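# Assemble cup, motor and cover in red nest

## Task

In the red nest, build the round unit: the silver cup must stand upright in the nest's round pocket, the black motor must sit inside that cup, and the black cover must be pushed down onto the cup far enough to click into place.

## Robot and tools

Robot: two arms on a table. left_arm (base near scene y = +0.332 m) carries a left hand; right_arm (base near y = -0.257 m) carries a right hand. Each hand has index, middle and ring fingers plus a thumb, hard plastic with rubber tips. A camera stand sits behind the arms.

Frames. Scene frame: origin at table-top height midway between the nominal bases, +x out over the table, +z up, +y toward left_arm (arm names do not match image sides). Fixed cameras and the table use it. Each arm reports its hand pose and Hand target in its own base frame. Reported positions may be off by a few cm, more at long reach. Hand point axes (right hand): +z points along straight fingers to the tips, +x runs across the palm away from the thumb, +y is the palm-face axis (palm surface at y = -0.062). On the left hand +x points toward the thumb instead. A rigid mast near the wrist (x +0.05 to +0.10, z -0.16 to -0.11, up to y = +0.06; x sign flipped on the left hand) can collide with objects. Straight fingertips reach about z = +0.12.

execute_actions(actions, cameras). actions is a list of actions; each action lasts 0.5 s and is a table of up to 15 rows, one per 1/30 s step; if fewer rows are given the last row is held. Every row has 48 numbers, all in [-1, 1], covering both arms even if one stays still: left dx, dy, dz, rx, ry, rz; left 16 hinge goals; left current_limit; left speed; then the same 24 for the right arm. dx..rz are an offset, not a pose: measured in the Hand target's own axes from the Hand target as it stood when that action began; all rows of one action count from that same start, and repeating an offset in a later action moves further. Scale: 1.0 = 0.6 m for dx, dy, dz and 180 degrees for the rotation vector rx, ry, rz. cameras: list of names (cam_high, cam_left_wrist, cam_right_wrist) or ["all"]; omitted means all for an empty actions list, none otherwise. An empty actions list just reports state and images.

Hinge numbers are absolute goals, each scaled between that hinge's stops (not offsets, and 0 is a real goal). Order per hand: index_abd, index_mcp, index_pip, index_dip, middle_abd, middle_mcp, middle_pip, middle_dip, ring_abd, ring_mcp, ring_pip, ring_dip, thumb_cmc, thumb_axl, thumb_mcp, thumb_ipl. Degrees at +1/-1 and straight value: _abd +60/-60, straight 0 (toward +1 spreads away from thumb); _mcp +128/-18, straight -0.75; _pip +108/-29, straight -0.58; _dip +117/-21, straight -0.70 (toward +1 curls toward palm). thumb_cmc +120/-20, straight -0.71 (toward +1 brings thumb in front of palm); thumb_axl +140/-27, straight -0.68 (roll about thumb axis; +0.40 is a quarter turn); thumb_mcp +109/-69, straight -0.23; thumb_ipl +108/-77, straight -0.17. current_limit maps -1..+1 to 0..550 mA (floor 11 mA); very low values may not lift a finger. speed sets hinge rate to (speed+1)/2 of 8.5 rad/s. Initial values +0.4 and -0.6. To leave a hand unchanged, resend its hand_goal, hand_current_limit and hand_speed.

zoom_image(camera, region): enlarges [x0, y0, x1, y1] pixels (origin top-left, max 504 by 504) of that camera's newest image; images are 896x504.

finished_scene(scene): give the current scene's number; ends it irreversibly, so the assembly must already hold without the robot.

Results: end_effector_position (m) and end_effector_quat_wxyz per arm; Hand target (your last commanded pose after clipping, base for the next offsets); joint positions, velocities ("within noise" when still), torques (include gravity, offsets and noise; entries 3 and 4 wrap at ±28 N m); motor temperatures; per hand hand_goal, hand_measured, hand_current_ma (positive pushes toward -1), hand_state (moving, goal, blocked, overload), hand_current_limit, hand_speed. Joint ranges (rad): waist ±2.880, shoulder 0 to 3.142, elbow 0 to 3.019, wrist pitch -1.693 to 1.571, wrist yaw ±1.571, wrist roll ±2.094.

Behaviour: orientation commands are clipped to 40 degrees from the current orientation each step. The hand often stops short of the target or sags below it under load; resending zeros asks again, otherwise send the remaining gap as an offset and command higher to lift. Tiny moves may not start. To stop pushing on something, command back past the hand's current position. Near the waist axis a small move can swing the whole arm. A finger grips only while its goal lies past the object surface; gear friction can keep a grip after lowering the limit.

Avoid: drops, releasing moving parts, slamming or hard pushes on fixed or heavy things, parts falling off the table or left off it, and any contact between the two arms or one hand closing on the other. A hinge at 495 mA or more for 5 s shuts down for 10 s; a motor reading overload from the start is dead. Holding loads or reaching far heats motors; MOTOR HOT appears at 85 °C and at 100 °C the arm drops for 30-60 s. While you think, the robot holds its last command. Objects may occasionally be nudged by outside pushes.

Each tool is called after "Emit:" as a command line: name --argument value for each argument, lists and objects as JSON in quotes; but a table of rows of numbers goes row by row, as --pt "numbers of a row", without its own name.

## Session

Emit:
execute_actions --actions '[]'

Scene clock: 0.00 s.
left_arm: end_effector_position=(+0.2154, -0.3720, +0.3010) hand_goal=(+0.000, -0.754, -0.576, -0.696, +0.000, -0.754, -0.576, -0.696, +0.000, -0.754, -0.576, -0.696, -0.714, -0.678, -0.226, -0.168) hand_measured=(+0.000, -0.754, -0.576, -0.696, +0.000, -0.754, -0.576, -0.696, +0.000, -0.754, -0.576, -0.696, -0.714, -0.678, -0.226, -0.168) hand_current_ma=(+0, +0, +0, +0, +0, +0, +0, +0, +0, +0, +0, +0, +0, +0, +0, +0) hand_state=(goal, goal, goal, goal, goal, goal, goal, goal, goal, goal, goal, goal, goal, goal, goal, goal) hand_current_limit=0.40 hand_speed=-0.60 end_effector_quat_wxyz=(+0.476, +0.787, +0.213, +0.330) | right_arm: end_effector_position=(+0.5644, +0.0980, +0.2642) hand_goal=(+0.000, -0.754, -0.576, -0.696, +0.000, -0.754, -0.576, -0.696, +0.000, -0.754, -0.576, -0.696, -0.714, -0.678, -0.226, -0.168) hand_measured=(+0.000, -0.754, -0.576, -0.696, +0.000, -0.754, -0.576, -0.696, +0.000, -0.754, -0.576, -0.696, -0.714, -0.678, -0.226, -0.168) hand_current_ma=(+0, +0, +0, +0, +0, +0, +0, +0, +0, +0, +0, +0, +0, +0, +0, +0) hand_state=(goal, goal, goal, goal, goal, goal, goal, goal, goal, goal, goal, goal, goal, goal, goal, goal) hand_current_limit=0.40 hand_speed=-0.60 end_effector_quat_wxyz=(-0.050, +0.898, +0.370, +0.232)
Joint positions: left_arm=[-1.278 0.903 0.453 0.054 -0.542 0.13] | right_arm=[0.277 1.488 1.422 -1.048 -0.149 1.101]
Joint velocities: within noise
Joint torques (N m): no reading
Motor temperatures (°C): left_arm=[23 24 23 19 22 21] | right_arm=[24 21 21 22 19 22]
Heat: left arm: hottest shoulder 24 °C; right arm: hottest waist 24 °C.
Hand target: left_arm +0.2167, -0.3761, +0.3205; +0.492, +0.776, +0.217, +0.330 | right_arm +0.5716, +0.1001, +0.2802; -0.048, +0.894, +0.370, +0.248

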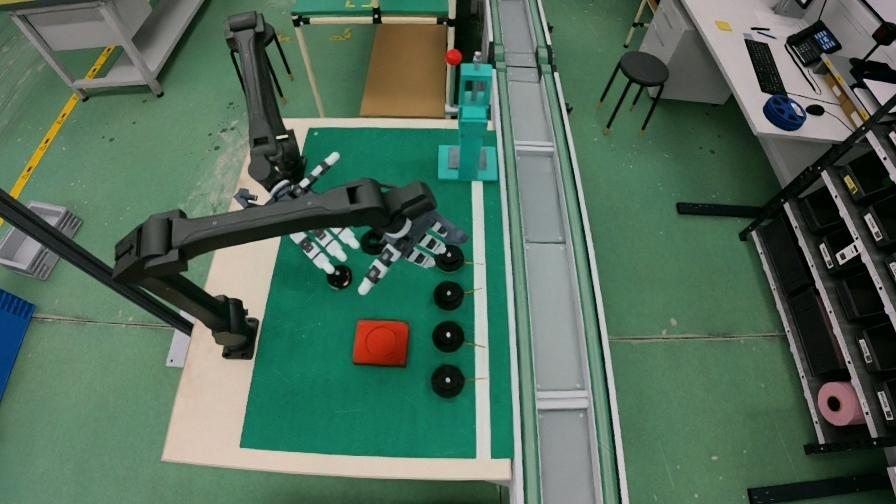

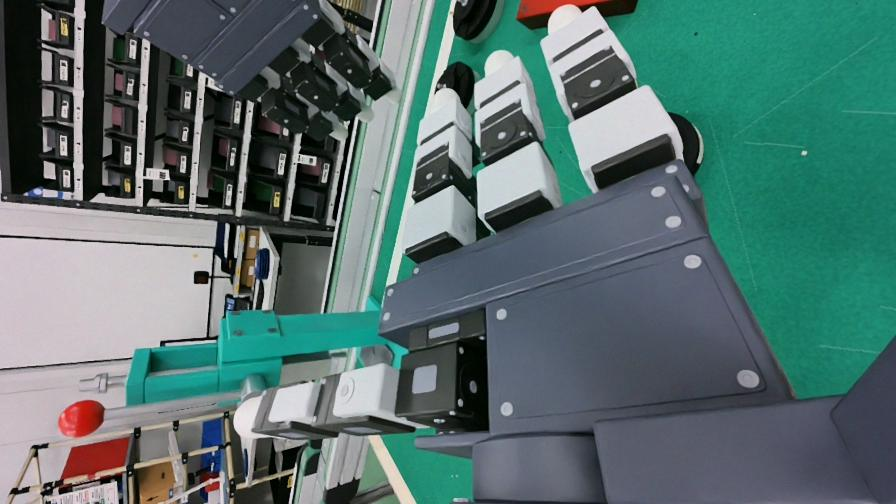

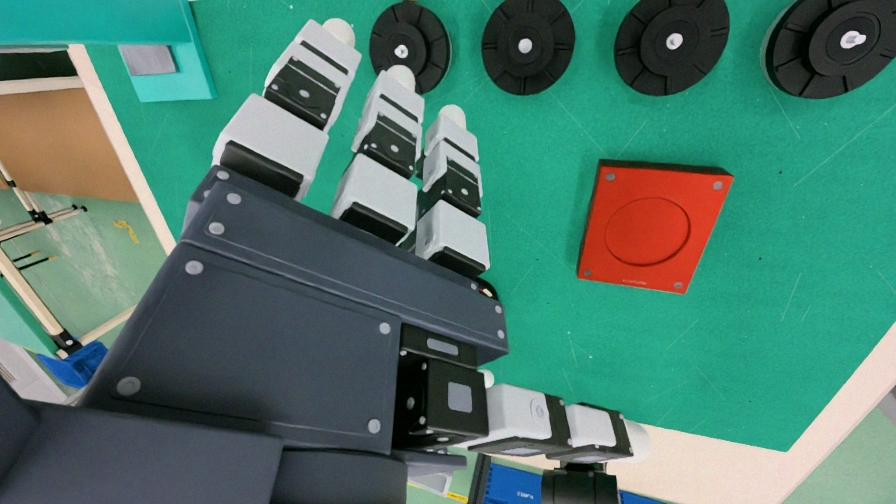

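Emit:
zoom_image --camera "cam_high" --region '[240, 120, 520, 460]'

Emit:
zoom_image --camera "cam_right_wrist" --region '[340, 0, 896, 320]'

Scaled by 1.482 from the camera's 896x504 image, which has a finer 1280x720 frame.

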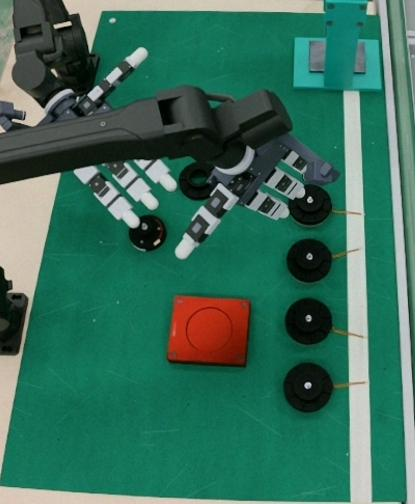

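Region (340, 0, 896, 320) is 556x320 pixels. A region can be at most 504 by 504 pixels.

Emit:
zoom_image --camera "cam_high" --region '[310, 220, 410, 300]'

Emit:
zoom_image --camera "cam_high" --region '[340, 230, 500, 410]'

Emit:
zoom_image --camera "cam_right_wrist" --region '[350, 0, 630, 300]'

Emit:
zoom_image --camera "cam_right_wrist" --region '[560, 0, 896, 300]'

Emit:
zoom_image --camera "cam_left_wrist" --region '[420, 0, 800, 250]'

Scaled by 5.040 from the camera's 896x504 image, which has a finer 1280x720 frame.

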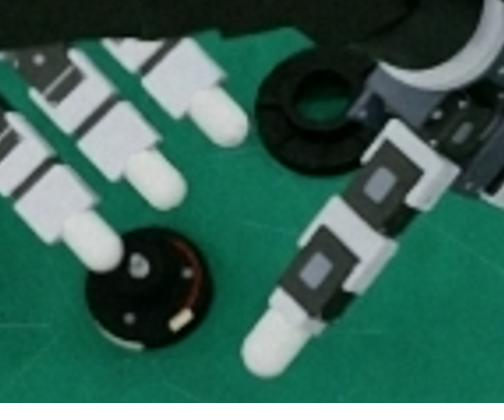

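Scaled by 2.800 from the camera's 896x504 image, which has a finer 1280x720 frame.

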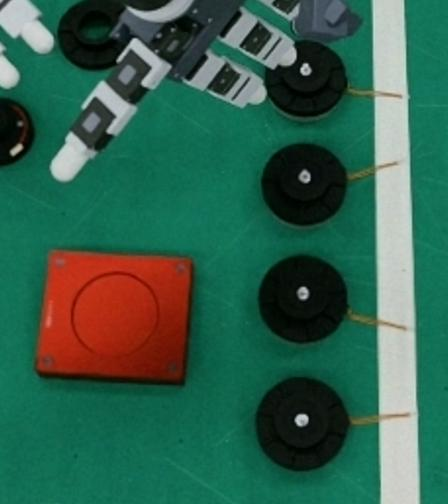

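Scaled by 1.680 from the camera's 896x504 image, which has a finer 1280x720 frame.

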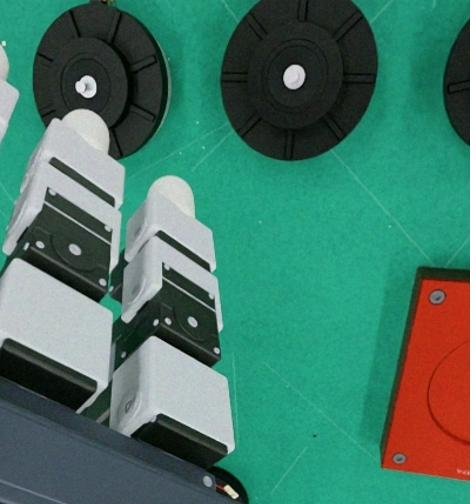

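Scaled by 1.500 from the camera's 896x504 image, which has a finer 1280x720 frame.

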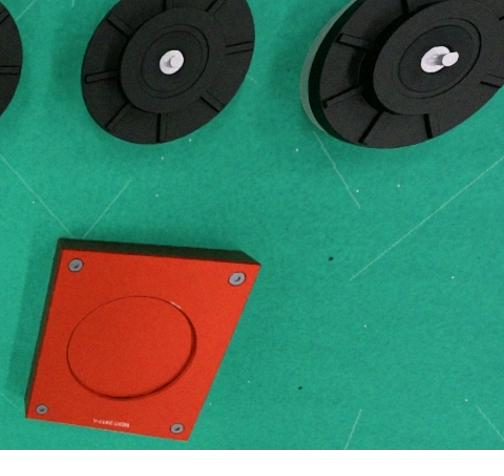

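Scaled by 1.326 from the camera's 896x504 image, which has a finer 1280x720 frame.

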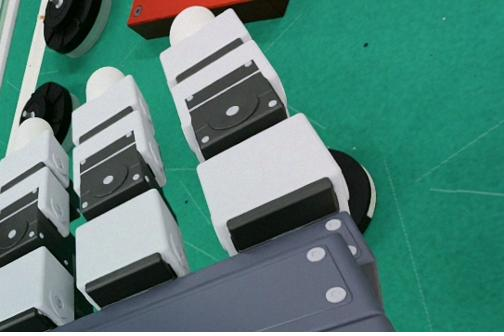

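Emit:
execute_actions --actions '[[[0,0,0,0,0,0,0,-0.754,-0.576,-0.696,0,-0.754,-0.576,-0.696,0,-0.754,-0.576,-0.696,-0.714,-0.678,-0.226,-0.168,0.4,-0.6,-0.1145,0.1967,-0.1363,-0.04,-0.008,0.0727,0,-0.754,-0.576,-0.696,0,-0.754,-0.576,-0.696,0,-0.754,-0.576,-0.696,-0.714,-0.678,-0.226,-0.168,0.4,-0.6]],[[0,0,0,0,0,0,0,-0.754,-0.576,-0.696,0,-0.754,-0.576,-0.696,0,-0.754,-0.576,-0.696,-0.714,-0.678,-0.226,-0.168,0.4,-0.6,-0.1145,0.1967,-0.1363,-0.04,-0.008,0.0727,0,-0.754,-0.576,-0.696,0,-0.754,-0.576,-0.696,0,-0.754,-0.576,-0.696,-0.714,-0.678,-0.226,-0.168,0.4,-0.6]]]'

Scene clock: 63.70 s.
left_arm: end_effector_position=(+0.2154, -0.3720, +0.3010) hand_goal=(+0.000, -0.754, -0.576, -0.696, +0.000, -0.754, -0.576, -0.696, +0.000, -0.754, -0.576, -0.696, -0.714, -0.678, -0.226, -0.168) hand_measured=(+0.000, -0.760, -0.576, -0.696, +0.000, -0.760, -0.576, -0.696, +0.000, -0.760, -0.576, -0.696, -0.720, -0.678, -0.226, -0.168) hand_current_ma=(+0, -4, +0, +0, +0, -3, +0, +0, +0, -4, +0, +0, -3, +0, +0, +0) hand_state=(goal, goal, goal, goal, goal, goal, goal, goal, goal, goal, goal, goal, goal, goal, goal, goal) hand_current_limit=0.40 hand_speed=-0.60 end_effector_quat_wxyz=(+0.476, +0.787, +0.213, +0.330) | right_arm: end_effector_position=(+0.5330, -0.1985, +0.3642) hand_goal=(+0.000, -0.754, -0.576, -0.696, +0.000, -0.754, -0.576, -0.696, +0.000, -0.754, -0.576, -0.696, -0.714, -0.678, -0.226, -0.168) hand_measured=(+0.000, -0.754, -0.576, -0.696, +0.000, -0.752, -0.576, -0.696, +0.000, -0.752, -0.576, -0.696, -0.714, -0.678, -0.224, -0.168) hand_current_ma=(+0, +0, +0, +0, +0, +0, +0, +0, +0, +0, +0, +0, +0, +0, +1, +0) hand_state=(goal, goal, goal, goal, goal, goal, goal, goal, goal, goal, goal, goal, goal, goal, goal, goal) hand_current_limit=0.40 hand_speed=-0.60 end_effector_quat_wxyz=(+0.014, +0.963, +0.119, +0.243)
Joint positions: left_arm=[-1.278 0.903 0.453 0.054 -0.542 0.13] | right_arm=[-0.25 1.487 1.68 -1.293 -0.146 1.11]
Joint torques (N m): left_arm=[0.85 -4.84 9.81 1.92 -0.27 0.14] | right_arm=[0.67 -14.33 12.45 0.83 -0.03 -0.23]
Motor temperatures (°C): left_arm=[22 25 30 19 22 20] | right_arm=[24 23 41 22 18 21]
Heat: left arm: hottest elbow 30 °C; right arm: hottest elbow 41 °C.
Hand target: left_arm +0.2167, -0.3761, +0.3205; +0.492, +0.776, +0.217, +0.330 | right_arm +0.5442, -0.1985, +0.3798; +0.018, +0.959, +0.126, +0.252
Off the commanded pose: left_arm 0.020 m, 2 deg | right_arm 0.019 m, 1 deg.

Emit:
execute_actions --actions '[[[0.3089,-0.0562,0.0268,0.0415,0.126,-0.0414,0,-0.754,-0.576,-0.696,0,-0.754,-0.576,-0.696,0,-0.754,-0.576,-0.696,-0.714,-0.678,-0.226,-0.168,0.4,-0.6,0,0,0,0,0,0,0,-0.754,-0.576,-0.696,0,-0.754,-0.576,-0.696,0,-0.754,-0.576,-0.696,-0.714,-0.678,-0.226,-0.168,0.4,-0.6]],[[0.3089,-0.0562,0.0268,0.0415,0.126,-0.0414,0,-0.754,-0.576,-0.696,0,-0.754,-0.576,-0.696,0,-0.754,-0.576,-0.696,-0.714,-0.678,-0.226,-0.168,0.4,-0.6,0,0,0,0,0,0,0,-0.754,-0.576,-0.696,0,-0.754,-0.576,-0.696,0,-0.754,-0.576,-0.696,-0.714,-0.678,-0.226,-0.168,0.4,-0.6]]]' --cameras '["all"]'

Emit:
zoom_image --camera "cam_high" --region '[240, 110, 530, 300]'

Scene clock: 70.80 s.
left_arm: end_effector_position=(+0.4148, -0.0757, +0.3254) hand_goal=(+0.000, -0.754, -0.576, -0.696, +0.000, -0.754, -0.576, -0.696, +0.000, -0.754, -0.576, -0.696, -0.714, -0.678, -0.226, -0.168) hand_measured=(+0.002, -0.760, -0.576, -0.696, +0.002, -0.760, -0.576, -0.696, +0.002, -0.762, -0.576, -0.696, -0.720, -0.678, -0.226, -0.168) hand_current_ma=(+1, -4, +0, +0, +1, -4, +0, +0, +1, -5, +0, +0, -4, +0, +0, +0) hand_state=(goal, goal, goal, goal, goal, goal, goal, goal, goal, goal, goal, goal, goal, goal, goal, goal) hand_current_limit=0.40 hand_speed=-0.60 end_effector_quat_wxyz=(+0.287, +0.630, +0.526, +0.493) | right_arm: end_effector_position=(+0.5334, -0.1985, +0.3633) hand_goal=(+0.000, -0.754, -0.576, -0.696, +0.000, -0.754, -0.576, -0.696, +0.000, -0.754, -0.576, -0.696, -0.714, -0.678, -0.226, -0.168) hand_measured=(+0.000, -0.754, -0.576, -0.696, +0.000, -0.752, -0.576, -0.696, +0.000, -0.752, -0.576, -0.696, -0.714, -0.678, -0.224, -0.168) hand_current_ma=(+0, +0, +0, +0, +0, +0, +0, +0, +0, +0, +0, +0, +0, +0, +1, +0) hand_state=(goal, goal, goal, goal, goal, goal, goal, goal, goal, goal, goal, goal, goal, goal, goal, goal) hand_current_limit=0.40 hand_speed=-0.60 end_effector_quat_wxyz=(+0.014, +0.963, +0.119, +0.242)
Joint positions: left_arm=[-0.422 0.824 0.503 -0.099 -0.549 0.119] | right_arm=[-0.25 1.489 1.68 -1.293 -0.146 1.11]
Joint torques (N m): left_arm=[2.14 -3.08 12.27 2.3 -0.21 0.27] | right_arm=[0.73 -14.51 12.68 0.77 -0.03 -0.23]
Heat: left arm: hottest elbow 30 °C; right arm: hottest elbow 43 °C.
Hand target: left_arm +0.4276, -0.0757, +0.3610; +0.306, +0.611, +0.524, +0.508 | right_arm +0.5443, -0.1985, +0.3797; +0.017, +0.959, +0.126, +0.252
Off the commanded pose: left_arm 0.038 m, 3 deg | right_arm 0.020 m, 1 deg.

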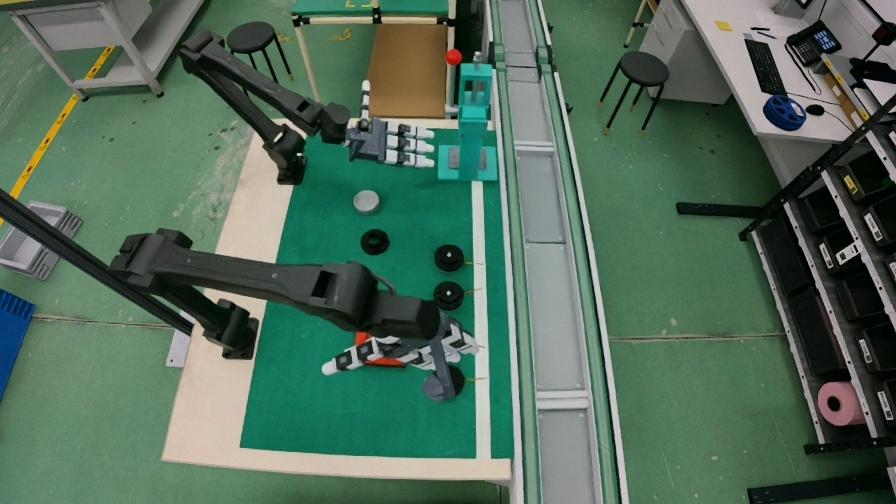

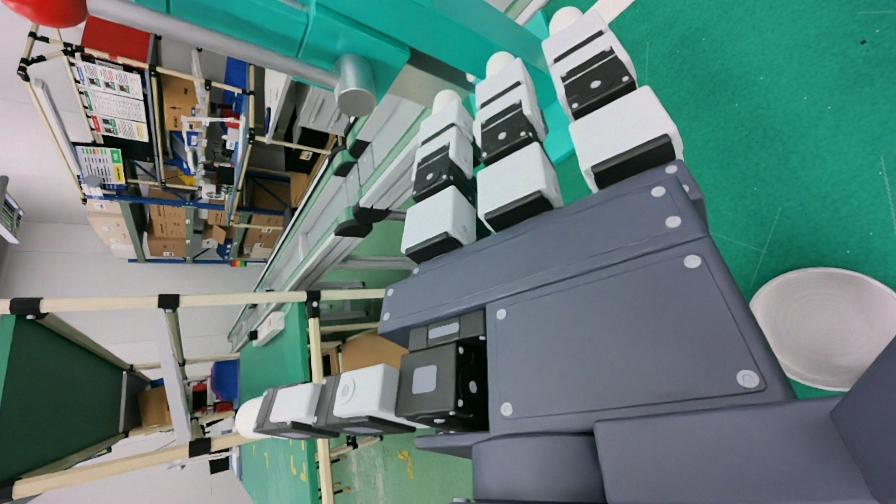

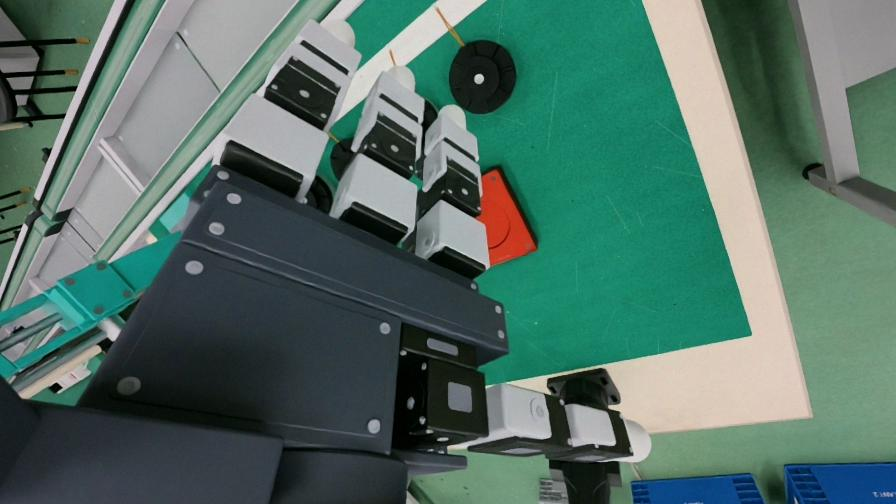

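Scaled by 1.738 from the camera's 896x504 image, which has a finer 1280x720 frame.

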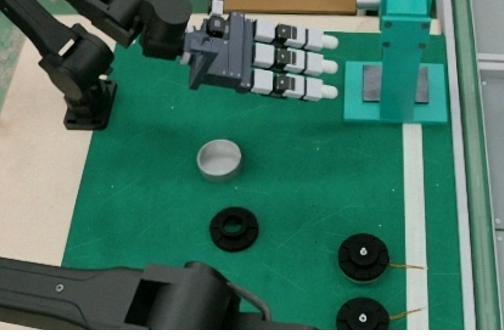

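Emit:
execute_actions --actions '[[[0,0,0,0,0,0,0,-0.754,-0.576,-0.696,0,-0.754,-0.576,-0.696,0,-0.754,-0.576,-0.696,-0.714,-0.678,-0.226,-0.168,0.4,-0.6,0,0,0,0,0,0,0,-0.342,-0.139,-0.261,0,-0.342,-0.139,-0.261,0,-0.342,-0.139,-0.261,0.571,-0.678,-0.226,-0.168,0.4,-0.2]]]' --cameras '["cam_right_wrist"]'

Emit:
execute_actions --actions '[[[0,0,0,0,0,0,0,-0.754,-0.576,-0.696,0,-0.754,-0.576,-0.696,0,-0.754,-0.576,-0.696,-0.714,-0.678,-0.226,-0.168,0.4,-0.6,0,0,0,0,0,0,0,-0.754,-0.576,-0.696,0,-0.754,-0.576,-0.696,0,-0.754,-0.576,-0.696,0.571,-0.678,0.281,0.319,0.4,-0.2]]]' --cameras '["cam_right_wrist"]'

Scene clock: 92.93 s.
left_arm: end_effector_position=(+0.4149, -0.0754, +0.3254) hand_goal=(+0.000, -0.754, -0.576, -0.696, +0.000, -0.754, -0.576, -0.696, +0.000, -0.754, -0.576, -0.696, -0.714, -0.678, -0.226, -0.168) hand_measured=(+0.002, -0.760, -0.576, -0.696, +0.002, -0.760, -0.576, -0.696, +0.002, -0.762, -0.576, -0.696, -0.720, -0.678, -0.226, -0.168) hand_current_ma=(+1, -4, +0, +0, +1, -4, +0, +0, +1, -5, +0, +0, -4, +0, +0, +0) hand_state=(goal, goal, goal, goal, goal, goal, goal, goal, goal, goal, goal, goal, goal, goal, goal, goal) hand_current_limit=0.40 hand_speed=-0.60 end_effector_quat_wxyz=(+0.287, +0.630, +0.526, +0.493) | right_arm: end_effector_position=(+0.5334, -0.1977, +0.3628) hand_goal=(+0.000, -0.342, -0.140, -0.262, +0.000, -0.342, -0.140, -0.262, +0.000, -0.342, -0.140, -0.262, +0.570, -0.678, -0.226, -0.168) hand_measured=(+0.000, -0.352, -0.146, -0.266, +0.000, -0.352, -0.146, -0.266, +0.000, -0.352, -0.146, -0.266, +0.562, -0.678, -0.224, -0.168) hand_current_ma=(+0, -6, -3, -1, +0, -7, -2, -1, +0, -7, -2, -1, -5, +0, +1, +0) hand_state=(goal, goal, goal, goal, goal, goal, goal, goal, goal, goal, goal, goal, goal, goal, goal, goal) hand_current_limit=0.40 hand_speed=-0.20 end_effector_quat_wxyz=(+0.013, +0.963, +0.120, +0.241)
Joint positions: left_arm=[-0.42 0.824 0.503 -0.099 -0.548 0.119] | right_arm=[-0.249 1.49 1.681 -1.296 -0.147 1.109]
Joint torques (N m): left_arm=[1.9 -2.78 12.37 2.3 -0.21 0.27] | right_arm=[0.56 -14.86 12.7 0.96 0.18 -0.3]
Motor temperatures (°C): left_arm=[22 24 34 19 22 21] | right_arm=[24 25 49 21 18 21]
Heat: left arm: hottest elbow 34 °C; right arm: hottest elbow 49 °C.
Hand target: left_arm +0.4275, -0.0757, +0.3610; +0.306, +0.611, +0.524, +0.508 | right_arm +0.5443, -0.1984, +0.3797; +0.017, +0.959, +0.126, +0.252
Off the commanded pose: left_arm 0.038 m, 3 deg | right_arm 0.020 m, 2 deg.
Images, in order (width x height): cam_right_wrist 896x504.

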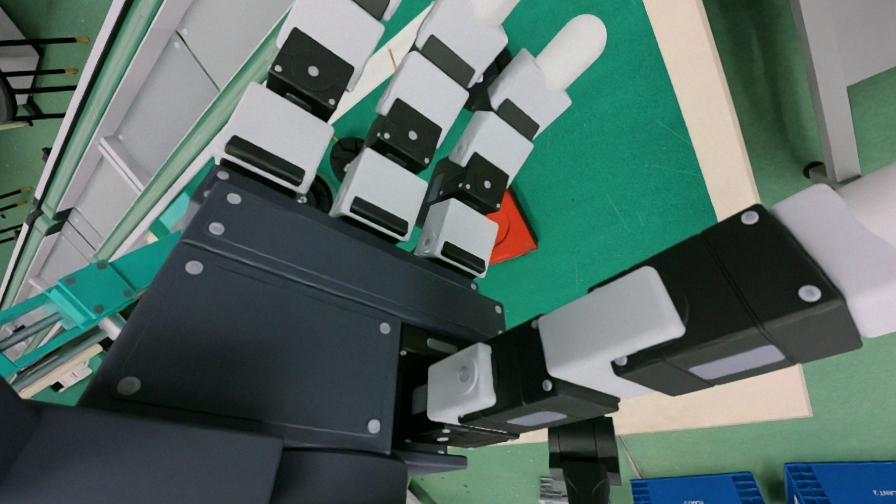

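Scene clock: 93.63 s.
left_arm: end_effector_position=(+0.4149, -0.0754, +0.3254) hand_goal=(+0.000, -0.754, -0.576, -0.696, +0.000, -0.754, -0.576, -0.696, +0.000, -0.754, -0.576, -0.696, -0.714, -0.678, -0.226, -0.168) hand_measured=(+0.002, -0.760, -0.576, -0.696, +0.002, -0.760, -0.576, -0.696, +0.002, -0.762, -0.576, -0.696, -0.720, -0.678, -0.226, -0.168) hand_current_ma=(+1, -4, +0, +0, +1, -4, +0, +0, +1, -5, +0, +0, -4, +0, +0, +0) hand_state=(goal, goal, goal, goal, goal, goal, goal, goal, goal, goal, goal, goal, goal, goal, goal, goal) hand_current_limit=0.40 hand_speed=-0.60 end_effector_quat_wxyz=(+0.287, +0.630, +0.526, +0.493) | right_arm: end_effector_position=(+0.5337, -0.1973, +0.3634) hand_goal=(+0.000, -0.754, -0.576, -0.696, +0.000, -0.754, -0.576, -0.696, +0.000, -0.754, -0.576, -0.696, +0.570, -0.678, +0.280, +0.318) hand_measured=(+0.000, -0.752, -0.574, -0.694, +0.000, -0.752, -0.574, -0.694, +0.000, -0.752, -0.574, -0.694, +0.562, -0.678, +0.280, +0.316) hand_current_ma=(+0, +0, +1, +1, +0, +0, +1, +1, +0, +0, +1, +1, -4, +0, +0, -1) hand_state=(goal, goal, goal, goal, goal, goal, goal, goal, goal, goal, goal, goal, goal, goal, goal, goal) hand_current_limit=0.40 hand_speed=-0.20 end_effector_quat_wxyz=(+0.012, +0.963, +0.120, +0.241)
Joint positions: left_arm=[-0.42 0.824 0.503 -0.099 -0.548 0.119] | right_arm=[-0.248 1.49 1.683 -1.297 -0.148 1.109]
Joint torques (N m): left_arm=[1.96 -2.78 12.38 2.28 -0.21 0.26] | right_arm=[0.62 -14.86 12.56 0.96 0.09 -0.24]
Heat: left arm: hottest elbow 34 °C; right arm: hottest elbow 49 °C.
Hand target: left_arm +0.4275, -0.0757, +0.3610; +0.306, +0.611, +0.524, +0.508 | right_arm +0.5442, -0.1984, +0.3798; +0.018, +0.959, +0.125, +0.252
Off the commanded pose: left_arm 0.038 m, 3 deg | right_arm 0.020 m, 2 deg.
Images, in order (width x height): cam_right_wrist 896x504.

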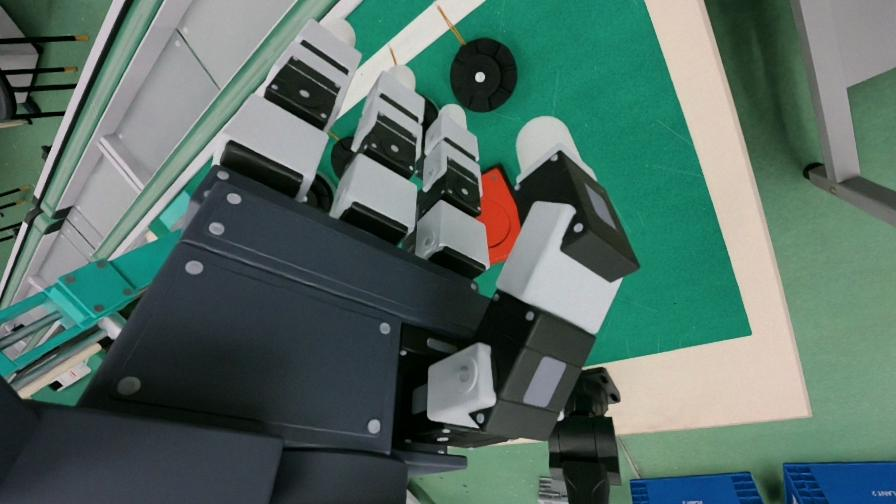

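Emit:
zoom_image --camera "cam_right_wrist" --region '[280, 0, 680, 225]'

Scaled by 1.260 from the camera's 896x504 image, which has a finer 1280x720 frame.

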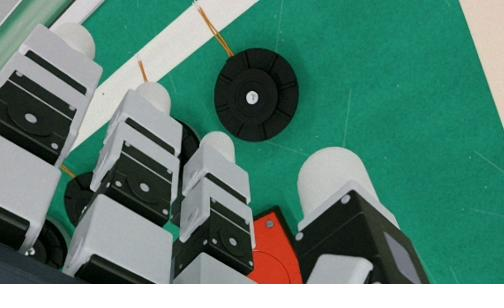

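Emit:
execute_actions --actions '[[[0,0,0,0,0,0,0,-0.754,-0.576,-0.696,0,-0.754,-0.576,-0.696,0,-0.754,-0.576,-0.696,-0.714,-0.678,-0.226,-0.168,0.4,-0.6,-0.0705,-0.1465,-0.0315,0,0,0,0,-0.97,0.308,-0.161,0,-0.97,0.308,-0.161,0,-0.97,-0.576,-0.696,0.657,-0.678,-0.143,0.258,0.4,-0.2]],[[0,0,0,0,0,0,0,-0.754,-0.576,-0.696,0,-0.754,-0.576,-0.696,0,-0.754,-0.576,-0.696,-0.714,-0.678,-0.226,-0.168,0.4,-0.6,-0.0705,-0.1465,-0.0315,0,0,0,0,-0.97,0.308,-0.161,0,-0.97,0.308,-0.161,0,-0.97,-0.576,-0.696,0.657,-0.678,-0.143,0.258,0.4,-0.2]],[[0,0,0,0,0,0,0,-0.754,-0.576,-0.696,0,-0.754,-0.576,-0.696,0,-0.754,-0.576,-0.696,-0.714,-0.678,-0.226,-0.168,0.4,-0.6,0,0,0,0.0989,-0.0147,0.0828,0,-0.97,0.308,-0.161,0,-0.97,0.308,-0.161,0,-0.97,-0.576,-0.696,0.657,-0.678,-0.143,0.258,0.4,-0.2]],[[0,0,0,0,0,0,0,-0.754,-0.576,-0.696,0,-0.754,-0.576,-0.696,0,-0.754,-0.576,-0.696,-0.714,-0.678,-0.226,-0.168,0.4,-0.6,0,0,0,0.0989,-0.0147,0.0828,0,-0.97,0.308,-0.161,0,-0.97,0.308,-0.161,0,-0.97,-0.576,-0.696,0.657,-0.678,-0.143,0.258,0.4,-0.2]],[[0,0,0,0,0,0,0,-0.754,-0.576,-0.696,0,-0.754,-0.576,-0.696,0,-0.754,-0.576,-0.696,-0.714,-0.678,-0.226,-0.168,0.4,-0.6,0,0,0,0.0989,-0.0147,0.0828,0,-0.97,0.308,-0.161,0,-0.97,0.308,-0.161,0,-0.97,-0.576,-0.696,0.657,-0.678,-0.143,0.258,0.4,-0.2]]]' --cameras '["all"]'

Scene clock: 175.73 s.
left_arm: end_effector_position=(+0.4149, -0.0754, +0.3254) hand_goal=(+0.000, -0.754, -0.576, -0.696, +0.000, -0.754, -0.576, -0.696, +0.000, -0.754, -0.576, -0.696, -0.714, -0.678, -0.226, -0.168) hand_measured=(+0.002, -0.760, -0.576, -0.696, +0.002, -0.760, -0.576, -0.696, +0.002, -0.762, -0.576, -0.696, -0.720, -0.678, -0.226, -0.168) hand_current_ma=(+1, -4, +0, +0, +1, -4, +0, +0, +1, -5, +0, +0, -4, +0, +0, +0) hand_state=(goal, goal, goal, goal, goal, goal, goal, goal, goal, goal, goal, goal, goal, goal, goal, goal) hand_current_limit=0.40 hand_speed=-0.60 end_effector_quat_wxyz=(+0.287, +0.630, +0.526, +0.493) | right_arm: end_effector_position=(+0.4105, -0.0520, +0.3439) hand_goal=(+0.000, -0.970, +0.308, -0.162, +0.000, -0.970, +0.308, -0.162, +0.000, -0.970, -0.576, -0.696, +0.656, -0.678, -0.144, +0.258) hand_measured=(+0.000, -0.960, +0.306, -0.166, +0.000, -0.962, +0.306, -0.164, +0.000, -0.958, -0.574, -0.694, +0.652, -0.678, -0.140, +0.260) hand_current_ma=(+0, +6, +0, -1, +0, +5, +0, -1, +0, +9, +0, +1, -1, +0, +1, +0) hand_state=(goal, goal, goal, goal, goal, goal, goal, goal, goal, goal, goal, goal, goal, goal, goal, goal) hand_current_limit=0.40 hand_speed=-0.20 end_effector_quat_wxyz=(-0.480, +0.856, -0.156, +0.115)
Joint positions: left_arm=[-0.42 0.824 0.503 -0.099 -0.548 0.119] | right_arm=[-0.383 1.427 1.599 -1.69 -1.032 1.579]
Joint torques (N m): left_arm=[2.02 -2.78 12.38 2.29 -0.2 0.25] | right_arm=[0.85 -13.39 10.4 -0.05 -1.19 -0.04]
Motor temperatures (°C): left_arm=[22 24 42 19 21 20] | right_arm=[23 25 54 21 18 21]
Heat: left arm: hottest elbow 42 °C; right arm: hottest elbow 54 °C.
Hand target: left_arm +0.4275, -0.0757, +0.3610; +0.306, +0.611, +0.524, +0.508 | right_arm +0.4139, -0.0506, +0.3551; -0.490, +0.855, -0.140, +0.095
Off the commanded pose: left_arm 0.038 m, 3 deg | right_arm 0.012 m, 3 deg.
joint sent to its limit (right arm) — joint 4 (wrist pitch), lower limit. The joint targets are off in orientation, not in position.

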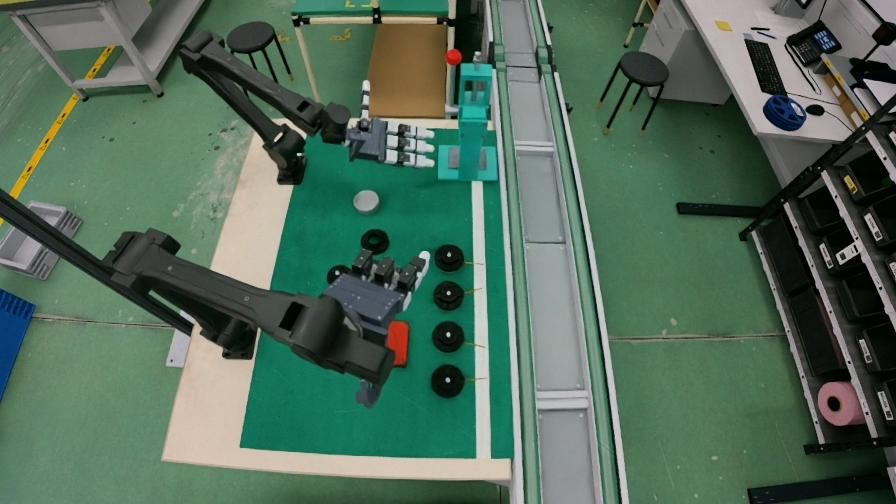

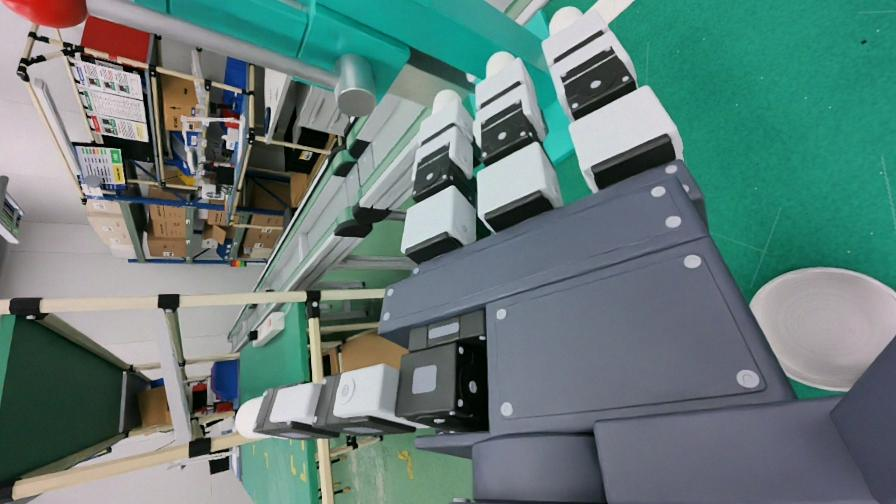

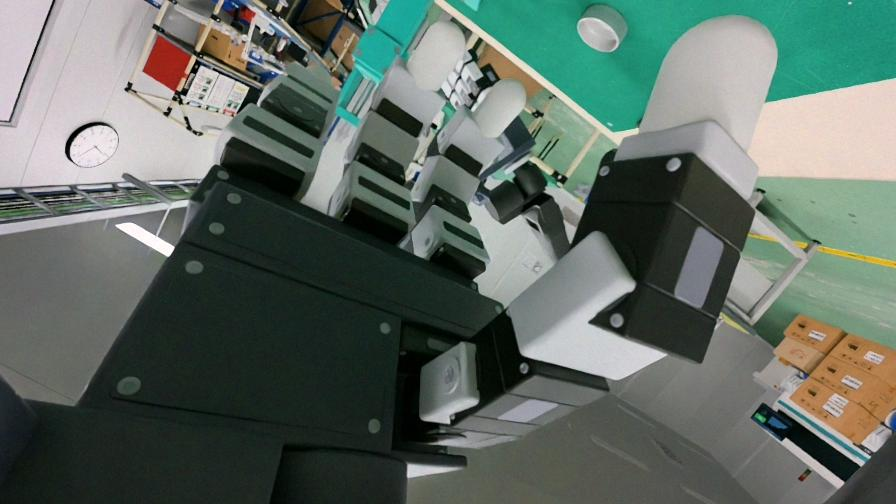

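Emit:
execute_actions --actions '[[[0.029,-0.0305,-0.12,0,0,0,0,-0.754,-0.576,-0.696,0,-0.754,-0.576,-0.696,0,-0.754,-0.576,-0.696,-0.714,-0.678,-0.226,-0.168,0.4,-0.6,0,0,0,0,0,0,0,-0.97,0.308,-0.161,0,-0.97,0.308,-0.161,0,-0.97,-0.576,-0.696,0.657,-0.678,-0.143,0.258,0.4,-0.2]],[[0.029,-0.0305,-0.12,0,0,0,0,-0.754,-0.576,-0.696,0,-0.754,-0.576,-0.696,0,-0.754,-0.576,-0.696,-0.714,-0.678,-0.226,-0.168,0.4,-0.6,0,0,0,0,0,0,0,-0.97,0.308,-0.161,0,-0.97,0.308,-0.161,0,-0.97,-0.576,-0.696,0.657,-0.678,-0.143,0.258,0.4,-0.2]],[[0.27,-0.084,0.016,0.0583,0.1761,-0.0575,0,-0.754,-0.576,-0.696,0,-0.754,-0.576,-0.696,0,-0.754,-0.576,-0.696,-0.714,-0.678,-0.226,-0.168,0.4,-0.6,0,0,0,0,0,0,0,-0.97,0.308,-0.161,0,-0.97,0.308,-0.161,0,-0.97,-0.576,-0.696,0.657,-0.678,-0.143,0.258,0.4,-0.2]],[[0.27,-0.084,0.016,0.0583,0.1761,-0.0575,0,-0.754,-0.576,-0.696,0,-0.754,-0.576,-0.696,0,-0.754,-0.576,-0.696,-0.714,-0.678,-0.226,-0.168,0.4,-0.6,0,0,0,0,0,0,0,-0.97,0.308,-0.161,0,-0.97,0.308,-0.161,0,-0.97,-0.576,-0.696,0.657,-0.678,-0.143,0.258,0.4,-0.2]]]' --cameras '["cam_high","cam_left_wrist"]'

Scene clock: 192.57 s.
left_arm: end_effector_position=(+0.1444, +0.2256, +0.3499) hand_goal=(+0.000, -0.754, -0.576, -0.696, +0.000, -0.754, -0.576, -0.696, +0.000, -0.754, -0.576, -0.696, -0.714, -0.678, -0.226, -0.168) hand_measured=(+0.004, -0.762, -0.576, -0.696, +0.004, -0.762, -0.576, -0.696, +0.004, -0.762, -0.576, -0.696, -0.720, -0.678, -0.224, -0.168) hand_current_ma=(+1, -5, +0, +0, +1, -5, +0, +0, +1, -7, +0, +0, -4, +0, +1, +0) hand_state=(goal, goal, goal, goal, goal, goal, goal, goal, goal, goal, goal, goal, goal, goal, goal, goal) hand_current_limit=0.40 hand_speed=-0.60 end_effector_quat_wxyz=(-0.063, +0.211, +0.788, +0.575) | right_arm: end_effector_position=(+0.4104, -0.0520, +0.3440) hand_goal=(+0.000, -0.970, +0.308, -0.162, +0.000, -0.970, +0.308, -0.162, +0.000, -0.970, -0.576, -0.696, +0.656, -0.678, -0.144, +0.258) hand_measured=(+0.000, -0.960, +0.306, -0.166, +0.000, -0.962, +0.306, -0.164, +0.000, -0.958, -0.574, -0.694, +0.652, -0.678, -0.140, +0.260) hand_current_ma=(+0, +6, +0, -1, +0, +5, +0, -1, +0, +9, +0, +1, -1, +0, +1, +0) hand_state=(goal, goal, goal, goal, goal, goal, goal, goal, goal, goal, goal, goal, goal, goal, goal, goal) hand_current_limit=0.40 hand_speed=-0.20 end_effector_quat_wxyz=(-0.480, +0.855, -0.156, +0.115)
Joint positions: left_arm=[0.338 0.28 0.461 -0.821 -0.984 -0.183] | right_arm=[-0.383 1.427 1.599 -1.69 -1.032 1.58]
Joint torques (N m): left_arm=[2.02 3.55 12.16 2 -0.52 0.27] | right_arm=[0.79 -13.27 10.4 -0.05 -1.19 -0.05]
Motor temperatures (°C): left_arm=[22 24 43 19 22 20] | right_arm=[23 24 55 21 20 21]
Heat: left arm: hottest elbow 43 °C; right arm: hottest elbow 55 °C.
Hand target: left_arm +0.1478, +0.2413, +0.3815; -0.041, +0.201, +0.780, +0.592 | right_arm +0.4139, -0.0506, +0.3551; -0.490, +0.855, -0.139, +0.095
Off the commanded pose: left_arm 0.035 m, 4 deg | right_arm 0.012 m, 3 deg.
joint sent to its limit (right arm) — joint 4 (wrist pitch), lower limit. The joint targets are off in orientation, not in position.
Images, in order (width x height): cam_high 896x504, cam_left_wrist 896x504.

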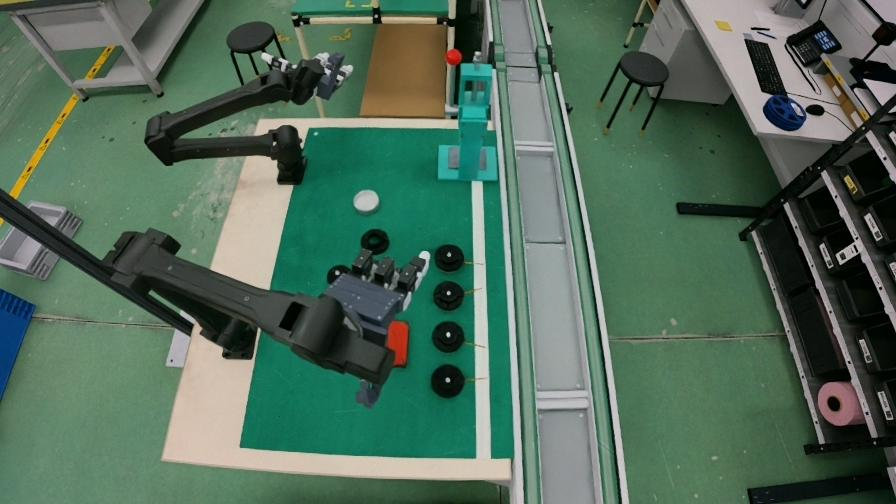

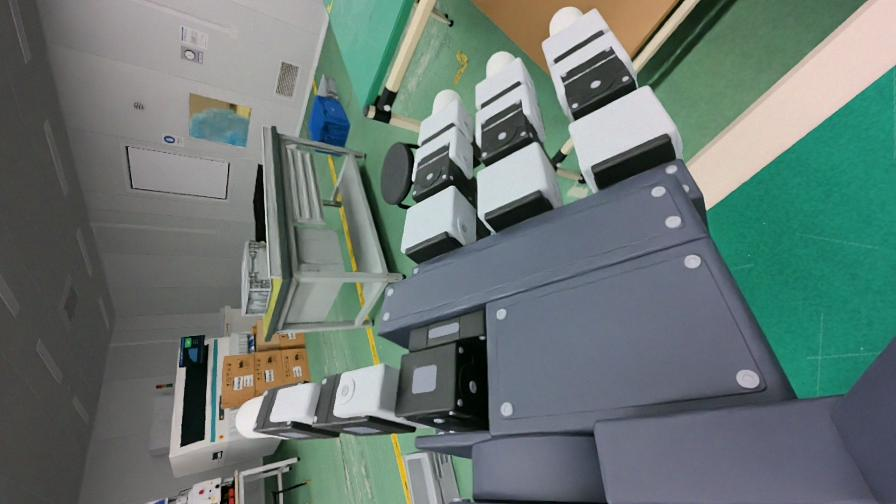

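Emit:
execute_actions --actions '[[[0,0,0,0,0,0,0,-0.754,-0.576,-0.696,0,-0.754,-0.576,-0.696,0,-0.754,-0.576,-0.696,-0.714,-0.678,-0.226,-0.168,0.4,-0.6,-0.0415,-0.0603,0.1683,0.0014,-0.048,-0.0278,0,-0.97,0.308,-0.161,0,-0.97,0.308,-0.161,0,-0.97,-0.576,-0.696,0.657,-0.678,-0.143,0.258,0.4,-0.2]],[[0,0,0,0,0,0,0,-0.754,-0.576,-0.696,0,-0.754,-0.576,-0.696,0,-0.754,-0.576,-0.696,-0.714,-0.678,-0.226,-0.168,0.4,-0.6,-0.0415,-0.0603,0.1683,0.0014,-0.048,-0.0278,0,-0.97,0.308,-0.161,0,-0.97,0.308,-0.161,0,-0.97,-0.576,-0.696,0.657,-0.678,-0.143,0.258,0.4,-0.2]],[[0,0,0,0,0,0,0,-0.754,-0.576,-0.696,0,-0.754,-0.576,-0.696,0,-0.754,-0.576,-0.696,-0.714,-0.678,-0.226,-0.168,0.4,-0.6,-0.0415,-0.0603,0.1683,0.0014,-0.048,-0.0278,0,-0.97,0.308,-0.161,0,-0.97,0.308,-0.161,0,-0.97,-0.576,-0.696,0.657,-0.678,-0.143,0.258,0.4,-0.2]],[[0,0,0,0,0,0,0,-0.754,-0.576,-0.696,0,-0.754,-0.576,-0.696,0,-0.754,-0.576,-0.696,-0.714,-0.678,-0.226,-0.168,0.4,-0.6,-0.0415,-0.0603,0.1683,0.0014,-0.048,-0.0278,0,-0.97,0.308,-0.161,0,-0.97,0.308,-0.161,0,-0.97,-0.576,-0.696,0.657,-0.678,-0.143,0.258,0.4,-0.2]],[[0,0,0,0,0,0,0,-0.754,-0.576,-0.696,0,-0.754,-0.576,-0.696,0,-0.754,-0.576,-0.696,-0.714,-0.678,-0.226,-0.168,0.4,-0.6,-0.0415,-0.0603,0.1683,0.0014,-0.048,-0.0278,0,-0.97,0.308,-0.161,0,-0.97,0.308,-0.161,0,-0.97,-0.576,-0.696,0.657,-0.678,-0.143,0.258,0.4,-0.2]]]' --cameras '["cam_high","cam_right_wrist"]'

Scene clock: 207.13 s.
left_arm: end_effector_position=(+0.1479, +0.2379, +0.3593) hand_goal=(+0.000, -0.754, -0.576, -0.696, +0.000, -0.754, -0.576, -0.696, +0.000, -0.754, -0.576, -0.696, -0.714, -0.678, -0.226, -0.168) hand_measured=(+0.004, -0.762, -0.576, -0.696, +0.004, -0.762, -0.576, -0.696, +0.004, -0.762, -0.576, -0.696, -0.720, -0.678, -0.224, -0.168) hand_current_ma=(+1, -5, +0, +0, +1, -5, +0, +0, +1, -7, +0, +0, -4, +0, +1, +0) hand_state=(goal, goal, goal, goal, goal, goal, goal, goal, goal, goal, goal, goal, goal, goal, goal, goal) hand_current_limit=0.40 hand_speed=-0.60 end_effector_quat_wxyz=(-0.049, +0.214, +0.784, +0.580) | right_arm: end_effector_position=(+0.2766, +0.4472, +0.2374) hand_goal=(+0.000, -0.970, +0.308, -0.162, +0.000, -0.970, +0.308, -0.162, +0.000, -0.970, -0.576, -0.696, +0.656, -0.678, -0.144, +0.258) hand_measured=(+0.000, -0.960, +0.306, -0.166, +0.000, -0.962, +0.308, -0.164, +0.000, -0.958, -0.574, -0.694, +0.654, -0.678, -0.142, +0.260) hand_current_ma=(+0, +6, +0, -1, +0, +5, +0, -1, +0, +9, +0, +1, +0, +0, +0, +0) hand_state=(goal, goal, goal, goal, goal, goal, goal, goal, goal, goal, goal, goal, goal, goal, goal, goal) hand_current_limit=0.40 hand_speed=-0.20 end_effector_quat_wxyz=(-0.472, +0.840, +0.227, -0.142)
Joint positions: left_arm=[0.447 0.28 0.461 -0.704 -0.872 -0.066] | right_arm=[0.81 1.608 1.506 -1.072 -0.978 2.066]
Joint torques (N m): left_arm=[2.02 3.43 10.91 2.21 -0.39 0.27] | right_arm=[-0.03 -17.38 12.04 1.52 -0.84 -0.05]
Heat: left arm: hottest elbow 44 °C; right arm: hottest elbow 54 °C.
Hand target: left_arm +0.1478, +0.2414, +0.3814; -0.041, +0.201, +0.780, +0.592 | right_arm +0.2906, +0.4598, +0.2544; -0.484, +0.835, +0.234, -0.121
Off the commanded pose: left_arm 0.022 m, 2 deg | right_arm 0.025 m, 3 deg.
Images, in order (width x height): cam_high 896x504, cam_right_wrist 896x504.

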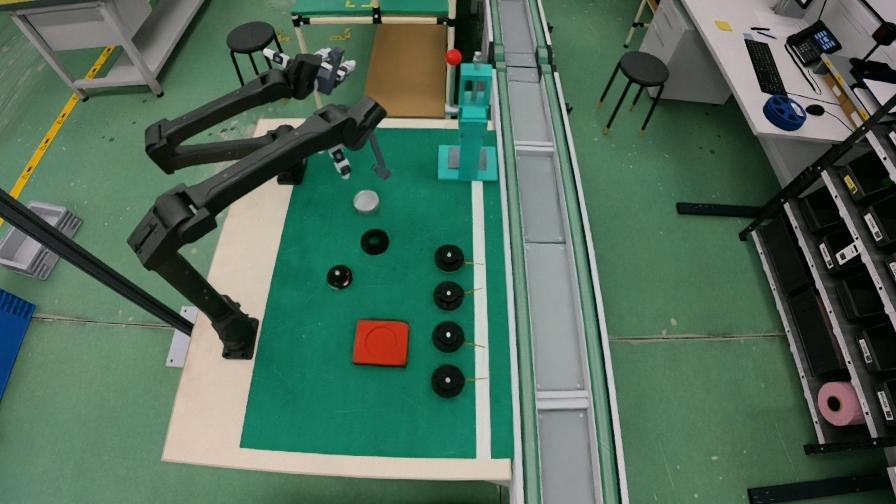

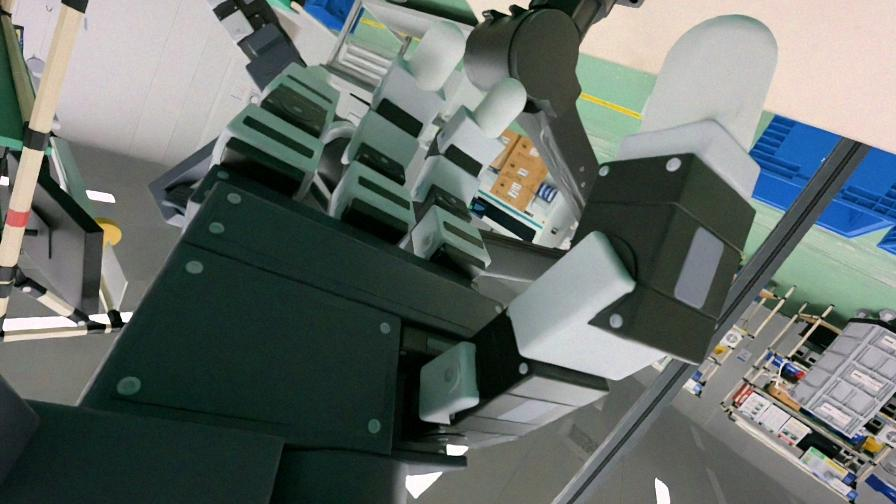

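Emit:
execute_actions --actions '[[[0,0,0,0,0,0,0,-0.754,-0.576,-0.696,0,-0.754,-0.576,-0.696,0,-0.754,-0.576,-0.696,-0.714,-0.678,-0.226,-0.168,0.4,-0.6,0.0292,0.0917,0.0764,0,0,0,0,-0.97,0.308,-0.161,0,-0.97,0.308,-0.161,0,-0.97,-0.576,-0.696,0.657,-0.678,-0.143,0.258,0.4,-0.2]],[[0,0,0,0,0,0,0,-0.754,-0.576,-0.696,0,-0.754,-0.576,-0.696,0,-0.754,-0.576,-0.696,-0.714,-0.678,-0.226,-0.168,0.4,-0.6,0.0292,0.0917,0.0764,0,0,0,0,-0.97,0.308,-0.161,0,-0.97,0.308,-0.161,0,-0.97,-0.576,-0.696,0.657,-0.678,-0.143,0.258,0.4,-0.2]]]' --cameras '["cam_high","cam_right_wrist"]'

Emit:
zoom_image --camera "cam_high" --region '[280, 120, 480, 260]'

Scene clock: 225.63 s.
left_arm: end_effector_position=(+0.1479, +0.2379, +0.3593) hand_goal=(+0.000, -0.754, -0.576, -0.696, +0.000, -0.754, -0.576, -0.696, +0.000, -0.754, -0.576, -0.696, -0.714, -0.678, -0.226, -0.168) hand_measured=(+0.004, -0.762, -0.576, -0.696, +0.004, -0.762, -0.576, -0.696, +0.004, -0.762, -0.576, -0.696, -0.720, -0.678, -0.224, -0.168) hand_current_ma=(+1, -5, +0, +0, +1, -5, +0, +0, +1, -7, +0, +0, -4, +0, +1, +0) hand_state=(goal, goal, goal, goal, goal, goal, goal, goal, goal, goal, goal, goal, goal, goal, goal, goal) hand_current_limit=0.40 hand_speed=-0.60 end_effector_quat_wxyz=(-0.049, +0.214, +0.784, +0.580) | right_arm: end_effector_position=(+0.3102, +0.4902, +0.1072) hand_goal=(+0.000, -0.970, +0.308, -0.162, +0.000, -0.970, +0.308, -0.162, +0.000, -0.970, -0.576, -0.696, +0.656, -0.678, -0.144, +0.258) hand_measured=(+0.000, -0.960, +0.306, -0.166, +0.000, -0.962, +0.308, -0.164, +0.000, -0.958, -0.574, -0.694, +0.654, -0.678, -0.142, +0.260) hand_current_ma=(+0, +6, +0, -1, +0, +5, +0, -1, +0, +9, +0, +1, +0, +0, +0, +0) hand_state=(goal, goal, goal, goal, goal, goal, goal, goal, goal, goal, goal, goal, goal, goal, goal, goal) hand_current_limit=0.40 hand_speed=-0.20 end_effector_quat_wxyz=(-0.477, +0.838, +0.230, -0.130)
Joint positions: left_arm=[0.447 0.28 0.461 -0.704 -0.872 -0.066] | right_arm=[0.821 1.81 1.416 -0.734 -0.969 2.092]
Joint torques (N m): left_arm=[1.9 3.49 10.91 2.22 -0.39 0.27] | right_arm=[1.08 -21.07 9.03 1.46 -0.87 -0.05]
Motor temperatures (°C): left_arm=[22 24 44 19 22 20] | right_arm=[23 25 57 21 20 21]
Heat: left arm: hottest elbow 44 °C; right arm: hottest elbow 57 °C.
Hand target: left_arm +0.1478, +0.2414, +0.3814; -0.041, +0.201, +0.780, +0.592 | right_arm +0.3117, +0.4998, +0.1141; -0.484, +0.835, +0.234, -0.121
Off the commanded pose: left_arm 0.022 m, 2 deg | right_arm 0.012 m, 1 deg.
joint sent to its limit (right arm) — joint 6 (wrist roll), upper limit. The joint targets still meet the commanded pose.
Images, in order (width x height): cam_high 896x504, cam_right_wrist 896x504.

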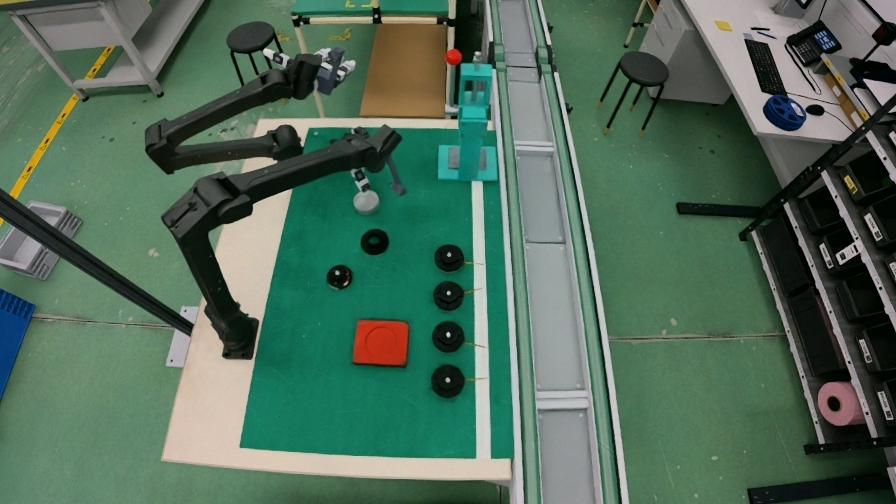

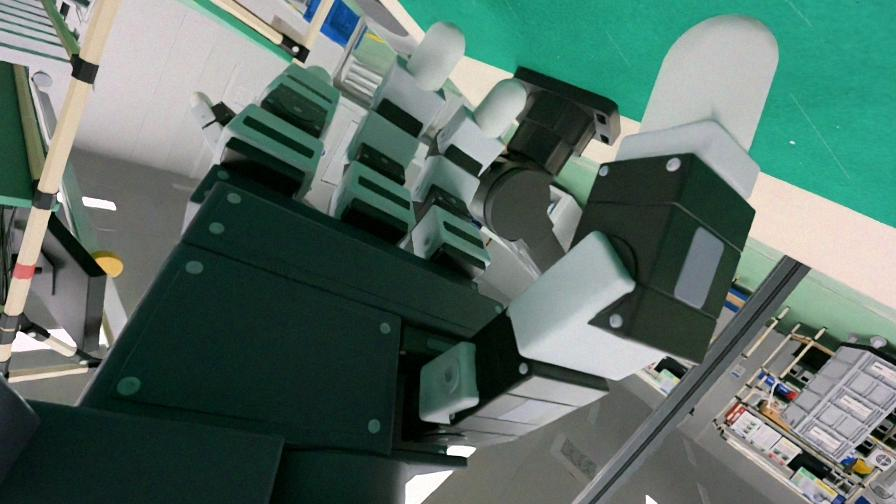

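Scaled by 2.520 from the camera's 896x504 image, which has a finer 1280x720 frame.

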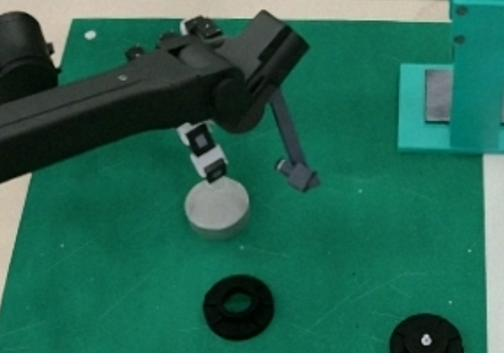

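Emit:
zoom_image --camera "cam_high" --region '[340, 160, 400, 220]'

Scaled by 8.400 from the camera's 896x504 image, which has a finer 1280x720 frame.

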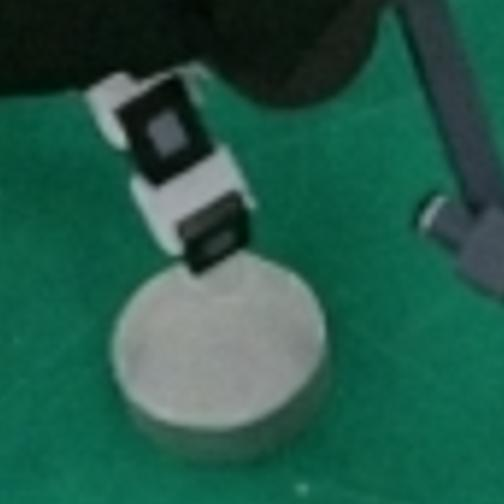

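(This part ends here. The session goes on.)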